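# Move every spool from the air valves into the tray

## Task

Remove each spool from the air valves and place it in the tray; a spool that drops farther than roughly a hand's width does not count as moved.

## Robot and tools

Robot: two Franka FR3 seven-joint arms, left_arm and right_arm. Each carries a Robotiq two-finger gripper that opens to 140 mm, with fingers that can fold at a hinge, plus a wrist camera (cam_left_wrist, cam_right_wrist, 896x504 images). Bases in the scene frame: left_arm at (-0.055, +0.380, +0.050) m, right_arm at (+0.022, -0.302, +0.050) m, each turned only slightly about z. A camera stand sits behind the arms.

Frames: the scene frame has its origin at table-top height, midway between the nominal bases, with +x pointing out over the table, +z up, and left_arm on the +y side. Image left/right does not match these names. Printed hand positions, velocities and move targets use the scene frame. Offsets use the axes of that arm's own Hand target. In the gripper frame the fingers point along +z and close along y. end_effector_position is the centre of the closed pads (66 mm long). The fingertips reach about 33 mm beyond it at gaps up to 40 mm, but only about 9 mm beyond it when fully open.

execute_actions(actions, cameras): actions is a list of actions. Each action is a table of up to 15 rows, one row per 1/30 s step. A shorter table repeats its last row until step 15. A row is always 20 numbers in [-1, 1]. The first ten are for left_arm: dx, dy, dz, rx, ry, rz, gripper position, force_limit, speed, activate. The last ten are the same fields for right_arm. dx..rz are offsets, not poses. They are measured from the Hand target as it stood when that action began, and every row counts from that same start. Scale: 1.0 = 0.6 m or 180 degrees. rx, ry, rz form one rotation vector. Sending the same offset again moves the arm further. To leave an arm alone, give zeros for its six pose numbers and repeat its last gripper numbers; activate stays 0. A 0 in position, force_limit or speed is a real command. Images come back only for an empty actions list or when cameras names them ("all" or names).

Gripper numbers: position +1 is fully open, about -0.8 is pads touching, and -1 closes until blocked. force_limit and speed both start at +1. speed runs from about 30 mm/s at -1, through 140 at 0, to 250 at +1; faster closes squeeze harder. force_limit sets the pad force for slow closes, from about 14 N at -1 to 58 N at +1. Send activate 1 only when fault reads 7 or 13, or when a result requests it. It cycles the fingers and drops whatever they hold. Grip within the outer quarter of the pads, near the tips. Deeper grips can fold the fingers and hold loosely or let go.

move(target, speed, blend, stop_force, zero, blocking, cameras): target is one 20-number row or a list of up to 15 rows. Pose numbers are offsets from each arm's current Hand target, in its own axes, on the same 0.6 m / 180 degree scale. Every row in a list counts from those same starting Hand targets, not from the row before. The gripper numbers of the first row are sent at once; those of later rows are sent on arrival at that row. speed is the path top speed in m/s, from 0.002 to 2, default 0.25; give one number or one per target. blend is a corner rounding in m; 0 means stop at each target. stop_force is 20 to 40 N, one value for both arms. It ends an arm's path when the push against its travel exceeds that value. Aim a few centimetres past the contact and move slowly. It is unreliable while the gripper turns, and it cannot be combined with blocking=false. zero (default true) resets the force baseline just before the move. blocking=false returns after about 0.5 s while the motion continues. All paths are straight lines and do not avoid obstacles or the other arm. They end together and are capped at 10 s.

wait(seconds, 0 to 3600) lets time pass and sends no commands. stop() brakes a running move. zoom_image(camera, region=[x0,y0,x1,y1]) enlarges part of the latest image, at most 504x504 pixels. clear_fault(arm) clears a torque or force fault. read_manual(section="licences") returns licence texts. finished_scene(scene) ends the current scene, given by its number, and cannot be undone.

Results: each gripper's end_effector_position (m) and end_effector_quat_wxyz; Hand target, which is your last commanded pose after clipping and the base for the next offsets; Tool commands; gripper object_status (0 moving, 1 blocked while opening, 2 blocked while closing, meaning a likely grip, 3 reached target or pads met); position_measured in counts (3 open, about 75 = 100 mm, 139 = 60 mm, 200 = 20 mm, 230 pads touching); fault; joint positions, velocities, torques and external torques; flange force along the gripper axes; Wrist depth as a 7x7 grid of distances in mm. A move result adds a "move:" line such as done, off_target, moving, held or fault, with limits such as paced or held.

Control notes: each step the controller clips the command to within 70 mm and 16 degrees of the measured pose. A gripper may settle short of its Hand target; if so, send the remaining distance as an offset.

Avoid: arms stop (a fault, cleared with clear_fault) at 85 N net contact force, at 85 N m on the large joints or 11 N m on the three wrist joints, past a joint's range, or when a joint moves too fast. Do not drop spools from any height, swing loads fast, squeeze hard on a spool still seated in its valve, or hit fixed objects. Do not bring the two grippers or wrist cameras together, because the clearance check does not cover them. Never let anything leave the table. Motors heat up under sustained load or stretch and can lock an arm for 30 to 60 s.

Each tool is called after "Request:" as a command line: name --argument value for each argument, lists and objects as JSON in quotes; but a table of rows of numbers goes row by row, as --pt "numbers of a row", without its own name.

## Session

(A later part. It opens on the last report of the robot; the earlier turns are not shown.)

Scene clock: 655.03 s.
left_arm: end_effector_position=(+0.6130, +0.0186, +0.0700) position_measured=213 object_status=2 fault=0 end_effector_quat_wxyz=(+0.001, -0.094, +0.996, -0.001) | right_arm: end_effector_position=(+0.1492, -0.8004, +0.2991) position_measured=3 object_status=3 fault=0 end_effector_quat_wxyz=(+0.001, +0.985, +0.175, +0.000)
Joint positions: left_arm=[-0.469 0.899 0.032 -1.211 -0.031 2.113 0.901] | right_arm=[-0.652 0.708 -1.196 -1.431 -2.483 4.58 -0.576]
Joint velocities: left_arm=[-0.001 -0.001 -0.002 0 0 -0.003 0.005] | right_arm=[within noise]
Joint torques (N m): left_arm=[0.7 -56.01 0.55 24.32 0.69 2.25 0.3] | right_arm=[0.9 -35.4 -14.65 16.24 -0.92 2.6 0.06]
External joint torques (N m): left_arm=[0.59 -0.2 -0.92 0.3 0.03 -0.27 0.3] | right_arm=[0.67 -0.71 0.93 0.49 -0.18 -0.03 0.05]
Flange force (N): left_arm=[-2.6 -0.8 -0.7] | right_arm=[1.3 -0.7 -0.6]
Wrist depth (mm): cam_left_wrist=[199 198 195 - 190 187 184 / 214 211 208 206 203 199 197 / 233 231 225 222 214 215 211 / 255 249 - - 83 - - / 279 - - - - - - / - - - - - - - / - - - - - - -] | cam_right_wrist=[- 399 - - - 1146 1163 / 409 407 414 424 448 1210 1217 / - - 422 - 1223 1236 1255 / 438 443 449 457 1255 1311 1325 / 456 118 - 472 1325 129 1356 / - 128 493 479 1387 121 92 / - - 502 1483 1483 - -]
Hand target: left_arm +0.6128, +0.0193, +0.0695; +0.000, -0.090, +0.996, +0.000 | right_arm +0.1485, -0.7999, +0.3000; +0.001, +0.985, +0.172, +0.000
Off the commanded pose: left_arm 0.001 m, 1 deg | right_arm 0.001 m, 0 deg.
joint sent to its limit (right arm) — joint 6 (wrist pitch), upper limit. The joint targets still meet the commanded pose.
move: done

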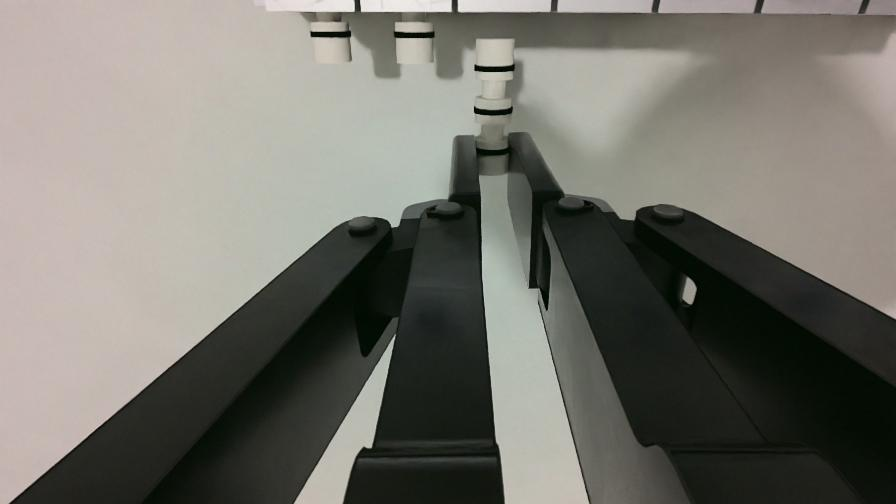

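Request:
move --pt "0.02 0 -0.13 0 0 0 -1 -0.05 -1 0 0 0 0 0 0 0 1 1 1 0" --pt "0.4475 -0.0297 -0.13 0 0 0 -1 -0.05 -1 0 0 0 0 0 0 0 1 1 1 0" --pt "0.4475 -0.0297 0.057 0 0 0 -1 -0.05 -1 0 0 0 0 0 0 0 1 1 1 0" --pt "0.4475 -0.0297 0.057 0 0 0 -0.6 -0.05 -1 0 0 0 0 0 0 0 1 1 1 0" --speed '[0.2,0.3,0.15,0.05]' --blend '[0.02,0.015,0,0]' --cameras '["cam_left_wrist"]'

Scene clock: 660.43 s.
left_arm: end_effector_position=(+0.3510, -0.0449, +0.0345) position_measured=205 object_status=3 fault=0 end_effector_quat_wxyz=(-0.001, -0.085, +0.996, +0.002) | right_arm: end_effector_position=(+0.1492, -0.8004, +0.2991) position_measured=3 object_status=3 fault=0 end_effector_quat_wxyz=(+0.001, +0.985, +0.175, +0.000)
Joint positions: left_arm=[-0.784 0.475 0.022 -2.075 -0.015 2.546 0.602] | right_arm=[-0.652 0.708 -1.196 -1.431 -2.483 4.58 -0.576]
Joint torques (N m): left_arm=[0.19 -42.7 0.66 19.98 0.36 2.83 -0.18] | right_arm=[0.92 -35.46 -14.64 16.21 -0.91 2.61 0.12]
External joint torques (N m): left_arm=[0.1 -0.73 -0.15 0.44 -0.06 0.3 -0.18] | right_arm=[0.65 -0.82 0.9 0.46 -0.17 -0.02 0.12]
Flange force (N): left_arm=[0.4 0.2 -0.9] | right_arm=[1.5 -1.1 -0.7]
Wrist depth (mm): cam_left_wrist=[160 161 154 156 153 148 142 / 161 177 160 163 163 159 153 / 193 187 175 180 171 173 172 / 210 202 - - 83 - 166 / 223 - - - - - - / - - - - - - - / - - - - - - -] | cam_right_wrist=[399 398 - 404 - 1103 1146 / - 408 426 - - 1174 1210 / 422 - - - 1325 1262 1269 / 424 463 - - 1269 1296 1325 / - 118 - - 1325 129 1348 / - 128 496 504 1395 129 92 / - 508 518 531 1483 1483 -]
Hand target: left_arm +0.3518, -0.0463, +0.0353; +0.000, -0.090, +0.996, +0.000 | right_arm +0.1485, -0.7999, +0.3000; +0.001, +0.985, +0.172, +0.000
Off the commanded pose: left_arm 0.002 m, 1 deg | right_arm 0.001 m, 0 deg.
joint sent to its limit (right arm) — joint 6 (wrist pitch), upper limit. The joint targets still meet the commanded pose.
move: done

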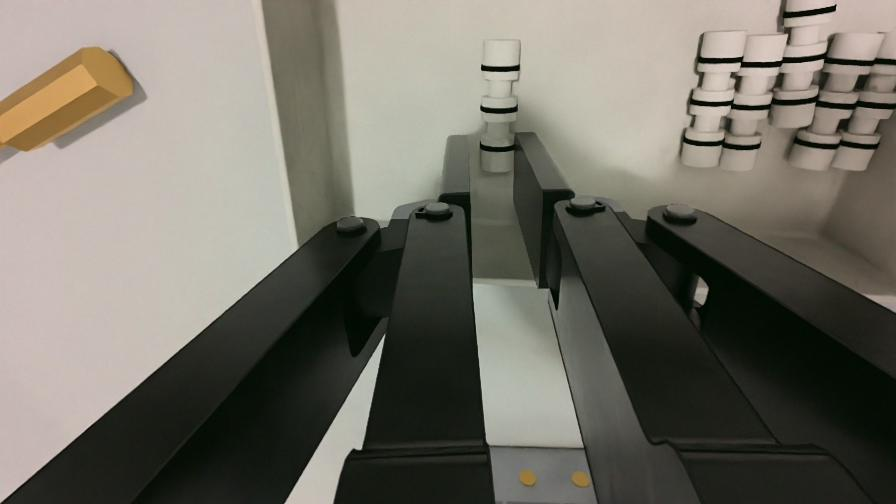

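Request:
move --pt "0 0 -0.2078 0 0 0 -0.6 -0.05 -1 0 0 0 0 0 0 0 1 1 1 0" --pt "-0.3872 -0.017 -0.2078 0 0 0 -0.6 -0.05 -1 0 0 0 0 0 0 0 1 1 1 0" --pt "-0.3872 -0.017 -0.0995 0 0 0 -0.587 -0.05 -1 0 0 0 0 0 0 0 1 1 1 0" --speed '[0.2,0.3,0.15]' --blend '[0.02,0.02,0]' --cameras '["cam_left_wrist"]'

Request:
zoom_image --camera "cam_left_wrist" --region '[400, 60, 580, 240]'

Scene clock: 666.37 s.
left_arm: end_effector_position=(+0.5802, -0.0146, +0.0930) position_measured=203 object_status=3 fault=0 end_effector_quat_wxyz=(-0.003, -0.094, +0.996, +0.001) | right_arm: end_effector_position=(+0.1492, -0.8004, +0.2991) position_measured=3 object_status=3 fault=0 end_effector_quat_wxyz=(+0.001, +0.985, +0.175, +0.000)
Joint positions: left_arm=[-0.531 0.828 0.034 -1.275 -0.032 2.098 0.843] | right_arm=[-0.652 0.708 -1.196 -1.431 -2.483 4.58 -0.576]
Joint torques (N m): left_arm=[0.42 -55.88 0.97 24.33 0.76 2.79 0.3] | right_arm=[0.92 -35.39 -14.71 16.22 -0.91 2.61 0.04]
External joint torques (N m): left_arm=[0.58 -1.2 -0.31 0.24 0.11 0.27 0.3] | right_arm=[0.65 -0.71 0.85 0.47 -0.18 -0.02 0.04]
Flange force (N): left_arm=[2.1 3.4 -1.2] | right_arm=[1.3 -0.9 -0.6]
Wrist depth (mm): cam_left_wrist=[220 220 215 149 151 147 145 / 235 235 233 160 158 155 154 / 259 249 248 - 233 239 237 / 281 - - - 82 - 253 / - - - - - - - / - - - - - - - / - - - - - - -] | cam_right_wrist=[377 396 405 406 413 1135 1169 / 403 - - - 421 1192 1204 / 420 430 432 443 1275 1236 1249 / 427 441 448 - 1262 1282 1325 / - 118 - - 1340 129 1348 / - 109 - 530 1395 129 92 / - 533 495 1530 1473 1473 -]
Hand target: left_arm +0.5822, -0.0148, +0.0950; +0.000, -0.090, +0.996, +0.000 | right_arm +0.1485, -0.7999, +0.3000; +0.001, +0.985, +0.172, +0.000
Off the commanded pose: left_arm 0.003 m, 1 deg | right_arm 0.001 m, 0 deg.
joint sent to its limit (right arm) — joint 6 (wrist pitch), upper limit. The joint targets still meet the commanded pose.
move: done

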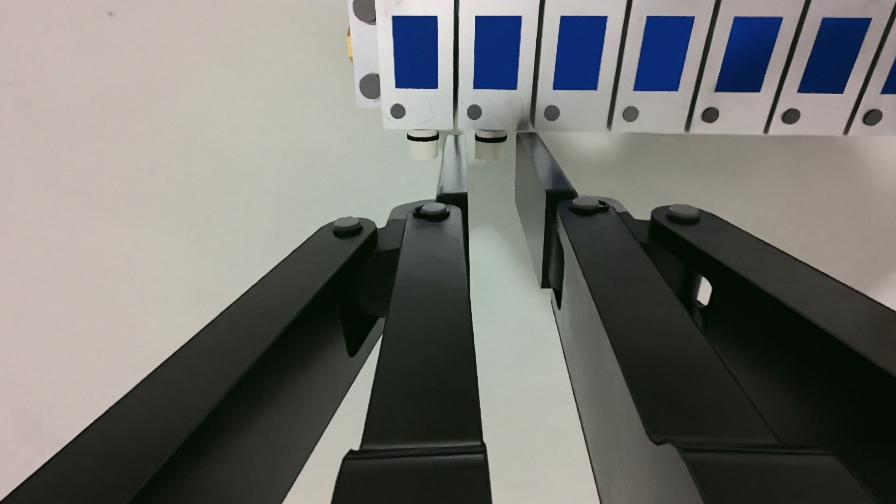

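Scaled by 2.800 from the camera's image (finer frame: 1280x720).

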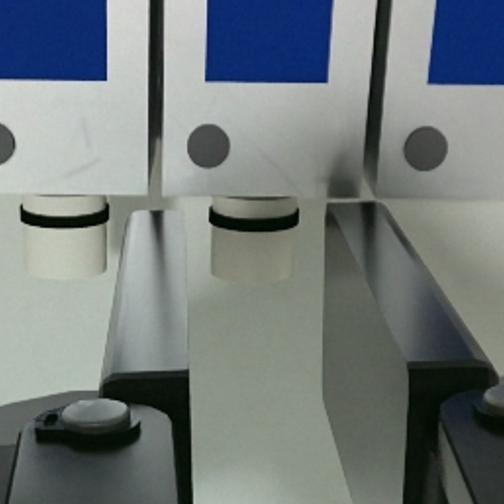

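Request:
move --pt "0.0015 0.0005 0.0467 0 0 0 -0.587 -0.05 -1 0 0 0 0 0 0 0 1 1 1 0" --pt "0.0015 0.0005 0.0467 0 0 0 -1 -0.05 -1 0 0 0 0 0 0 0 1 1 1 0" --pt "-0.013 0 0.0425 0 0 0 -1 -0.05 -1 0 0 0 0 0 0 0 1 1 1 0" --pt "-0.059 0 0.0425 0 0 0 -1 -0.05 -1 0 0 0 0 0 0 0 1 1 1 0" --speed '[0.06,0.05,0.03,0.04]' --blend '[0,0,0.001,0]' --cameras '["cam_left_wrist"]'

Scene clock: 671.67 s.
left_arm: end_effector_position=(+0.6173, -0.0091, +0.0700) position_measured=213 object_status=2 fault=0 end_effector_quat_wxyz=(+0.001, -0.094, +0.996, -0.001) | right_arm: end_effector_position=(+0.1492, -0.8004, +0.2991) position_measured=3 object_status=3 fault=0 end_effector_quat_wxyz=(+0.001, +0.985, +0.175, +0.000)
Joint positions: left_arm=[-0.496 0.98 0.032 -1.064 -0.032 2.047 0.871] | right_arm=[-0.652 0.708 -1.196 -1.431 -2.483 4.58 -0.576]
Joint velocities: left_arm=[0 0.001 0 0 0 -0.003 0.002] | right_arm=[within noise]
Joint torques (N m): left_arm=[0.64 -57.5 0.6 24.68 0.69 2.18 0.35] | right_arm=[0.94 -35.38 -14.73 16.17 -0.92 2.61 0.14]
External joint torques (N m): left_arm=[0.71 -0.28 -0.79 0.39 0.02 -0.34 0.35] | right_arm=[0.72 -0.74 0.84 0.46 -0.18 -0.01 0.14]
Flange force (N): left_arm=[-3.7 -1.5 -0.9] | right_arm=[1.6 -1.2 -0.7]
Wrist depth (mm): cam_left_wrist=[200 196 195 190 - 188 185 / 218 212 209 203 205 - 197 / 233 223 227 216 215 212 209 / 255 251 - - 83 - 229 / - - - - - - - / - - - - - - - / - - - - - - -] | cam_right_wrist=[394 399 402 - 404 1152 1157 / 378 411 417 424 452 1186 1210 / 422 432 437 440 1186 1242 1262 / 435 435 451 458 1269 1289 1289 / - 118 469 483 1333 127 1318 / - 109 487 - 1387 129 92 / - - - 1592 1483 1501 -]
Hand target: left_arm +0.6170, -0.0084, +0.0695; +0.000, -0.090, +0.996, +0.000 | right_arm +0.1485, -0.7999, +0.3000; +0.001, +0.985, +0.172, +0.000
Off the commanded pose: left_arm 0.001 m, 1 deg | right_arm 0.001 m, 0 deg.
joint sent to its limit (right arm) — joint 6 (wrist pitch), upper limit. The joint targets still meet the commanded pose.
move: done

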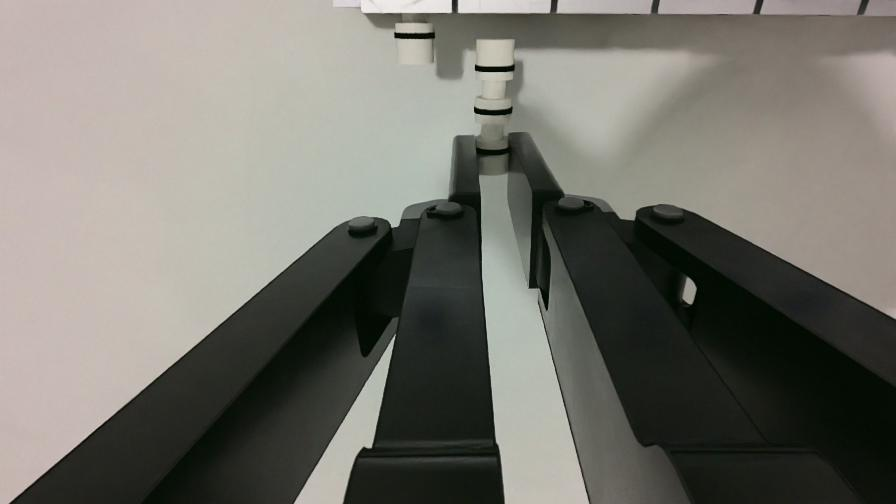

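Request:
move --pt "0.02 0 -0.13 0 0 0 -1 -0.05 -1 0 0 0 0 0 0 0 1 1 1 0" --pt "0.446 -0.0105 -0.13 0 0 0 -1 -0.05 -1 0 0 0 0 0 0 0 1 1 1 0" --pt "0.446 -0.0105 0.057 0 0 0 -1 -0.05 -1 0 0 0 0 0 0 0 1 1 1 0" --pt "0.446 -0.0105 0.057 0 0 0 -0.6 -0.05 -1 0 0 0 0 0 0 0 1 1 1 0" --speed '[0.2,0.3,0.15,0.05]' --blend '[0.02,0.015,0,0]' --cameras '["cam_left_wrist"]'

Scene clock: 677.53 s.
left_arm: end_effector_position=(+0.3541, -0.0609, +0.0343) position_measured=205 object_status=3 fault=0 end_effector_quat_wxyz=(+0.000, -0.085, +0.996, +0.002) | right_arm: end_effector_position=(+0.1492, -0.8004, +0.2991) position_measured=3 object_status=3 fault=0 end_effector_quat_wxyz=(+0.001, +0.985, +0.175, +0.000)
Joint positions: left_arm=[-0.806 0.506 0.03 -2.02 -0.022 2.522 0.592] | right_arm=[-0.652 0.708 -1.196 -1.431 -2.483 4.58 -0.576]
Joint torques (N m): left_arm=[0.26 -43.94 0.76 20.3 0.29 2.83 -0.14] | right_arm=[0.91 -35.4 -14.75 16.2 -0.92 2.62 0.12]
External joint torques (N m): left_arm=[0.15 -0.88 -0.23 0.47 -0.14 0.31 -0.14] | right_arm=[0.57 -0.77 0.77 0.43 -0.19 -0.02 0.12]
Flange force (N): left_arm=[0.4 0.5 -1.1] | right_arm=[1.3 -1.1 -0.7]
Wrist depth (mm): cam_left_wrist=[163 160 156 155 153 149 142 / 160 173 169 - 163 161 147 / 191 187 183 178 171 175 173 / 207 203 - - 83 - - / 226 - - - - - - / - - - - - - - / - - - - - - -] | cam_right_wrist=[395 395 407 - 417 1152 1169 / - - 417 418 424 1186 1204 / 427 434 427 433 1289 1255 1262 / 438 444 436 - 1236 1289 1296 / 451 118 484 - 1333 129 1379 / - 128 497 511 1412 129 92 / - - 515 - 1275 1492 -]
Hand target: left_arm +0.3549, -0.0625, +0.0353; +0.000, -0.090, +0.996, +0.000 | right_arm +0.1485, -0.7999, +0.3000; +0.001, +0.985, +0.172, +0.000
Off the commanded pose: left_arm 0.002 m, 1 deg | right_arm 0.001 m, 0 deg.
joint sent to its limit (right arm) — joint 6 (wrist pitch), upper limit. The joint targets still meet the commanded pose.
move: done

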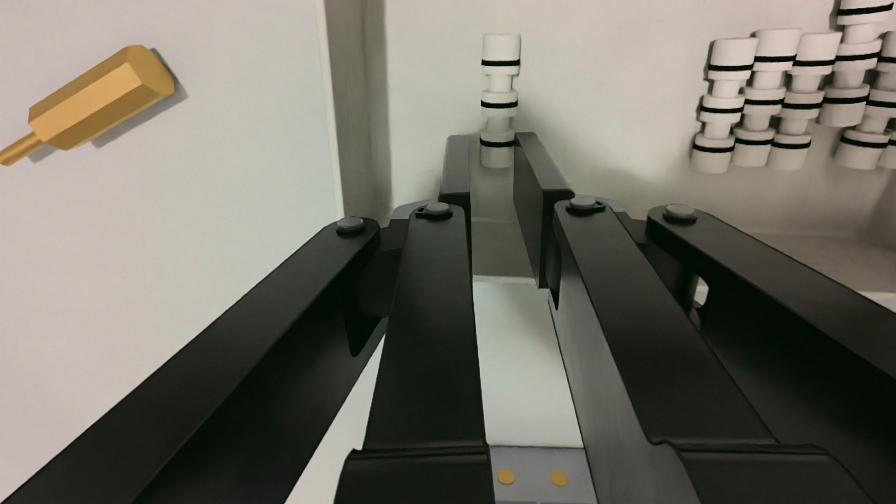

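Request:
move --pt "0 0 -0.2078 0 0 0 -0.6 -0.05 -1 0 0 0 0 0 0 0 1 1 1 0" --pt "-0.3872 -0.0365 -0.2078 0 0 0 -0.6 -0.05 -1 0 0 0 0 0 0 0 1 1 1 0" --pt "-0.3872 -0.0365 -0.0995 0 0 0 -0.587 -0.05 -1 0 0 0 0 0 0 0 1 1 1 0" --speed '[0.2,0.3,0.15]' --blend '[0.02,0.02,0]' --cameras '["cam_left_wrist"]'

Request:
zoom_image --camera "cam_left_wrist" --region '[400, 60, 580, 240]'

Scene clock: 683.77 s.
left_arm: end_effector_position=(+0.5853, -0.0426, +0.0931) position_measured=203 object_status=3 fault=0 end_effector_quat_wxyz=(-0.003, -0.094, +0.996, +0.000) | right_arm: end_effector_position=(+0.1492, -0.8004, +0.2991) position_measured=3 object_status=3 fault=0 end_effector_quat_wxyz=(+0.001, +0.985, +0.175, +0.000)
Joint positions: left_arm=[-0.558 0.912 0.037 -1.124 -0.036 2.031 0.817] | right_arm=[-0.652 0.708 -1.196 -1.431 -2.483 4.58 -0.576]
Joint torques (N m): left_arm=[0.54 -57.52 1.11 24.6 0.77 2.8 0.32] | right_arm=[0.93 -35.36 -14.69 16.21 -0.93 2.62 0.05]
External joint torques (N m): left_arm=[0.58 -1.33 -0.35 0.32 0.09 0.29 0.32] | right_arm=[0.65 -0.86 0.79 0.51 -0.19 0 0.05]
Flange force (N): left_arm=[2.6 4.0 -1.3] | right_arm=[1.3 -1.2 -0.9]
Wrist depth (mm): cam_left_wrist=[220 218 216 153 149 145 145 / 238 244 227 180 158 157 155 / 257 250 249 - 120 233 238 / 281 - - - 82 - 253 / 303 - - - - - - / - - - - - - - / - - - - - - -] | cam_right_wrist=[397 402 391 406 - 1146 1180 / - 417 418 - 429 1198 1242 / 411 427 431 440 454 1236 1262 / - 450 439 466 1255 1296 1311 / 458 118 460 477 1318 129 1348 / - 109 500 498 1395 129 92 / - - - - 1446 - -]
Hand target: left_arm +0.5874, -0.0425, +0.0950; +0.000, -0.090, +0.996, +0.000 | right_arm +0.1485, -0.7999, +0.3000; +0.001, +0.985, +0.172, +0.000
Off the commanded pose: left_arm 0.003 m, 1 deg | right_arm 0.001 m, 0 deg.
joint sent to its limit (right arm) — joint 6 (wrist pitch), upper limit. The joint targets still meet the commanded pose.
move: done

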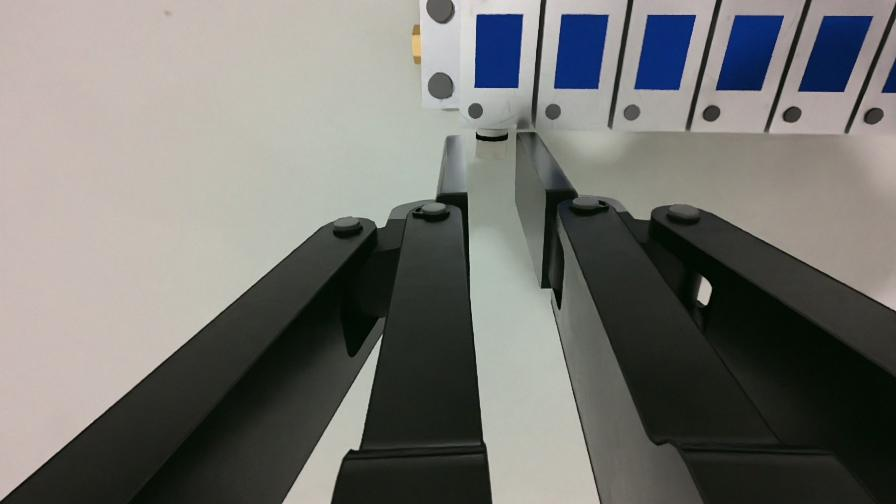

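Scaled by 2.800 from the camera's image (finer frame: 1280x720).

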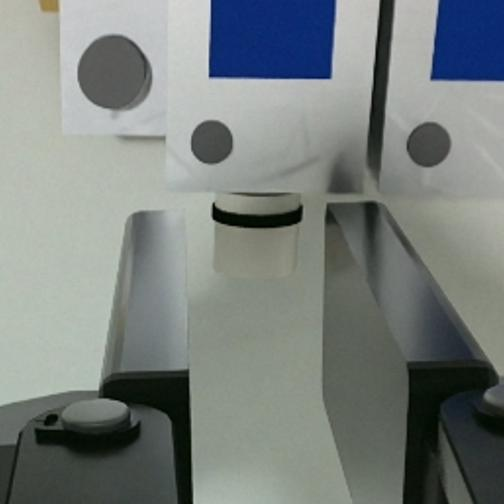

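Request:
move --pt "0.002 0.001 0.0467 0 0 0 -0.587 -0.05 -1 0 0 0 0 0 0 0 1 1 1 0" --pt "0.002 0.001 0.0467 0 0 0 -1 -0.05 -1 0 0 0 0 0 0 0 1 1 1 0" --pt "-0.013 0 0.0425 0 0 0 -1 -0.05 -1 0 0 0 0 0 0 0 1 1 1 0" --pt "-0.058 0 0.0425 0 0 0 -1 -0.05 -1 0 0 0 0 0 0 0 1 1 1 0" --speed '[0.06,0.05,0.03,0.04]' --blend '[0,0,0.001,0]' --cameras '["cam_left_wrist"]'

Scene clock: 688.77 s.
left_arm: end_effector_position=(+0.6219, -0.0369, +0.0700) position_measured=213 object_status=2 fault=0 end_effector_quat_wxyz=(+0.001, -0.094, +0.996, -0.001) | right_arm: end_effector_position=(+0.1492, -0.8004, +0.2991) position_measured=3 object_status=3 fault=0 end_effector_quat_wxyz=(+0.001, +0.985, +0.175, +0.000)
Joint positions: left_arm=[-0.522 1.095 0.037 -0.855 -0.036 1.953 0.844] | right_arm=[-0.652 0.708 -1.196 -1.431 -2.483 4.58 -0.576]
Joint velocities: left_arm=[0 -0.001 -0.001 0 0 -0.004 0.001] | right_arm=[within noise]
Joint torques (N m): left_arm=[0.63 -59.18 0.71 24.83 0.7 2.28 0.36] | right_arm=[0.97 -35.39 -14.68 16.21 -0.92 2.63 0.05]
External joint torques (N m): left_arm=[0.57 -0.2 -0.82 0.16 -0.01 -0.25 0.37] | right_arm=[0.78 -0.78 0.87 0.54 -0.18 0 0.04]
Flange force (N): left_arm=[0.0 0.0 0.0] | right_arm=[1.6 -1.1 -0.8]
Wrist depth (mm): cam_left_wrist=[200 198 195 193 191 188 186 / - 212 207 205 201 199 195 / 231 232 230 220 216 216 217 / 255 243 - - 83 - 229 / 282 - - - - - - / - - - - - - - / - - - - - - -] | cam_right_wrist=[385 388 398 406 - 1157 1157 / 407 - 415 420 - 1186 1223 / 434 - 433 435 451 1242 1262 / - - 449 448 1296 1289 1325 / 454 118 474 471 1325 129 1356 / - 109 - 488 1438 129 92 / - - 484 1473 1473 1455 -]
Hand target: left_arm +0.6216, -0.0363, +0.0695; +0.000, -0.090, +0.996, +0.000 | right_arm +0.1485, -0.7999, +0.3000; +0.001, +0.985, +0.172, +0.000
Off the commanded pose: left_arm 0.001 m, 0 deg | right_arm 0.001 m, 0 deg.
joint sent to its limit (right arm) — joint 6 (wrist pitch), upper limit. The joint targets still meet the commanded pose.
move: done

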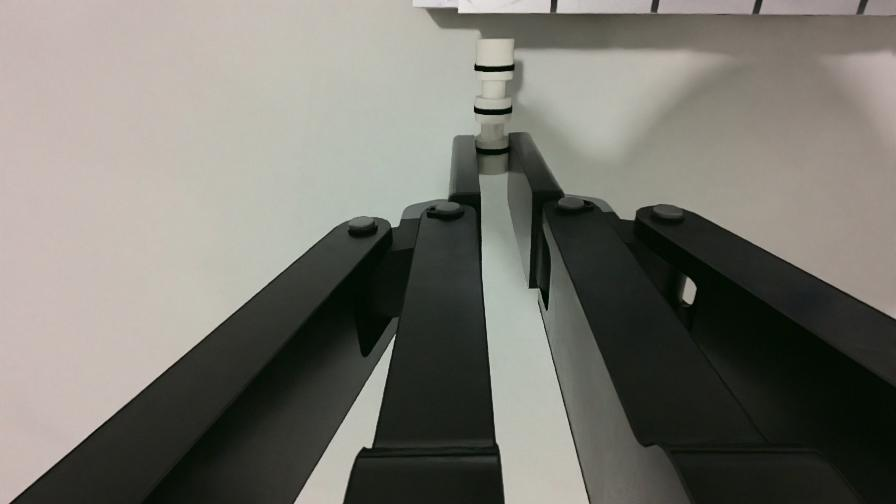

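Request:
move --pt "0.01 0 -0.13 0 0 0 -1 -0.05 -1 0 0 0 0 0 0 0 1 1 1 0" --pt "0.4453 0.0317 -0.13 0 0 0 -1 -0.05 -1 0 0 0 0 0 0 0 1 1 1 0" --pt "0.4453 0.0317 0.057 0 0 0 -1 -0.05 -1 0 0 0 0 0 0 0 1 1 1 0" --pt "0.4453 0.0317 0.057 0 0 0 -0.6 -0.05 -1 0 0 0 0 0 0 0 1 1 1 0" --speed '[0.2,0.3,0.15,0.05]' --blend '[0.015,0.015,0,0]' --cameras '["cam_left_wrist"]'

Request:
move --target '[0.08,0.15,-0.45,0,0,0,-0.6,-0.05,-1,0,0,0,0,0,0,0,1,1,1,0]' --cameras '["cam_left_wrist"]'

Scene clock: 695.97 s.
left_arm: end_effector_position=(+0.3548, -0.0636, +0.0343) position_measured=205 object_status=3 fault=0 end_effector_quat_wxyz=(+0.000, -0.085, +0.996, +0.002) | right_arm: end_effector_position=(+0.1492, -0.8004, +0.2991) position_measured=3 object_status=3 fault=0 end_effector_quat_wxyz=(+0.001, +0.985, +0.175, +0.000)
Joint positions: left_arm=[-0.818 0.512 0.04 -2.01 -0.03 2.517 0.594] | right_arm=[-0.652 0.708 -1.196 -1.431 -2.483 4.58 -0.576]
Joint torques (N m): left_arm=[0.21 -44.08 0.8 20.36 0.24 2.83 -0.16] | right_arm=[0.97 -35.4 -14.66 16.24 -0.92 2.6 0.08]
External joint torques (N m): left_arm=[0.16 -0.91 -0.29 0.53 -0.2 0.32 -0.16] | right_arm=[0.78 -0.7 0.96 0.51 -0.17 -0.03 0.08]
Flange force (N): left_arm=[0.3 0.3 -1.1] | right_arm=[1.6 -0.9 -0.6]
Wrist depth (mm): cam_left_wrist=[163 161 153 155 153 148 144 / 159 173 167 163 168 158 149 / 188 186 182 180 171 161 173 / 211 205 - - 83 - 172 / 226 - - - - - - / - - - - - - - / - - - - - - -] | cam_right_wrist=[393 409 - - 410 1146 1135 / 405 408 - - 434 1192 1210 / - 422 - - 1318 1229 1269 / - 438 452 - 1282 1289 1325 / 436 117 - - 1325 129 1363 / - 109 - - 1387 121 92 / - - - 1311 1429 1501 -]
Hand target: left_arm +0.3554, -0.0653, +0.0353; +0.000, -0.090, +0.996, +0.000 | right_arm +0.1485, -0.7999, +0.3000; +0.001, +0.985, +0.172, +0.000
Off the commanded pose: left_arm 0.002 m, 1 deg | right_arm 0.001 m, 0 deg.
joint sent to its limit (right arm) — joint 6 (wrist pitch), upper limit. The joint targets still meet the commanded pose.
move: done

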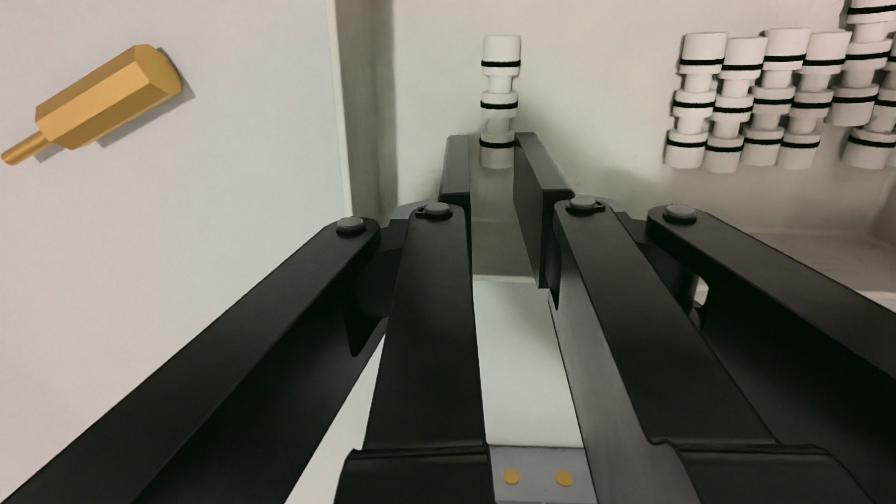

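Scene clock: 698.03 s.
left_arm: end_effector_position=(+0.2920, +0.0127, +0.3064) position_measured=205 object_status=3 fault=0 end_effector_quat_wxyz=(+0.000, -0.087, +0.996, -0.003) | right_arm: end_effector_position=(+0.1492, -0.8004, +0.2991) position_measured=3 object_status=3 fault=0 end_effector_quat_wxyz=(+0.001, +0.985, +0.175, +0.000)
Joint positions: left_arm=[-0.82 -0.158 0.053 -2.154 0.005 2 0.58] | right_arm=[-0.652 0.708 -1.196 -1.431 -2.483 4.58 -0.576]
Joint velocities: left_arm=[0 0.001 0 0.001 0.001 -0.003 -0.001] | right_arm=[within noise]
Joint torques (N m): left_arm=[1.03 -26.33 -0.78 24.28 1.04 2.24 -0.15] | right_arm=[0.88 -35.43 -14.7 16.22 -0.93 2.61 0.07]
External joint torques (N m): left_arm=[0.97 0.1 -0.45 -0.36 0.35 -0.32 -0.15] | right_arm=[0.64 -0.77 0.86 0.49 -0.18 -0.01 0.06]
Flange force (N): left_arm=[0.4 0.8 -0.1] | right_arm=[1.3 -0.9 -0.7]
Wrist depth (mm): cam_left_wrist=[- 428 411 - - 375 380 / - - 425 - - - - / - - - - 109 454 - / - - - - 83 - - / - - - - - - - / - - - - - - - / - - - - - - -] | cam_right_wrist=[- 397 - - - 1140 1163 / 407 415 420 - 431 1192 1210 / 423 - 434 - 452 1242 1249 / 434 443 - - 1303 1296 1311 / - 117 - 476 1311 129 1371 / - 140 - 479 1387 129 92 / - 511 531 1412 1464 1492 -]
Hand target: left_arm +0.2920, +0.0146, +0.3053; +0.000, -0.090, +0.996, +0.000 | right_arm +0.1485, -0.7999, +0.3000; +0.001, +0.985, +0.172, +0.000
Off the commanded pose: left_arm 0.002 m, 0 deg | right_arm 0.001 m, 0 deg.
joint sent to its limit (right arm) — joint 6 (wrist pitch), upper limit. The joint targets still meet the commanded pose.
move: done

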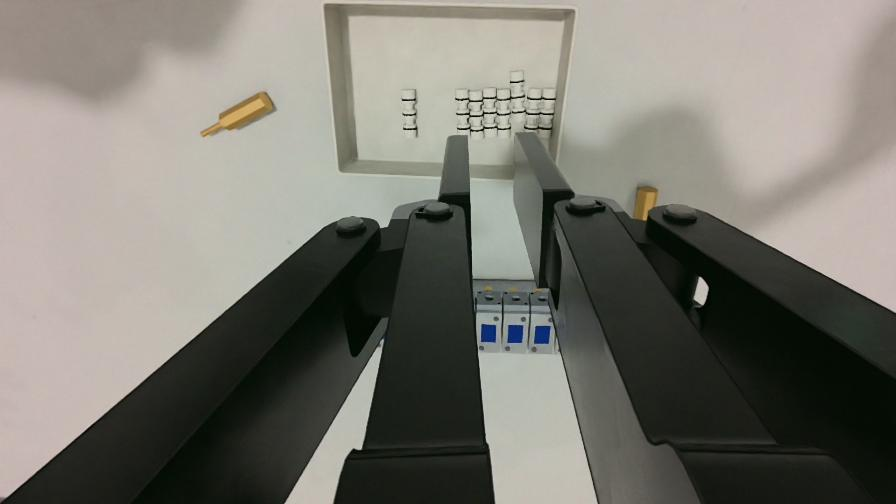

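Request:
finished_scene --scene 1

The scene is finished: the task was done.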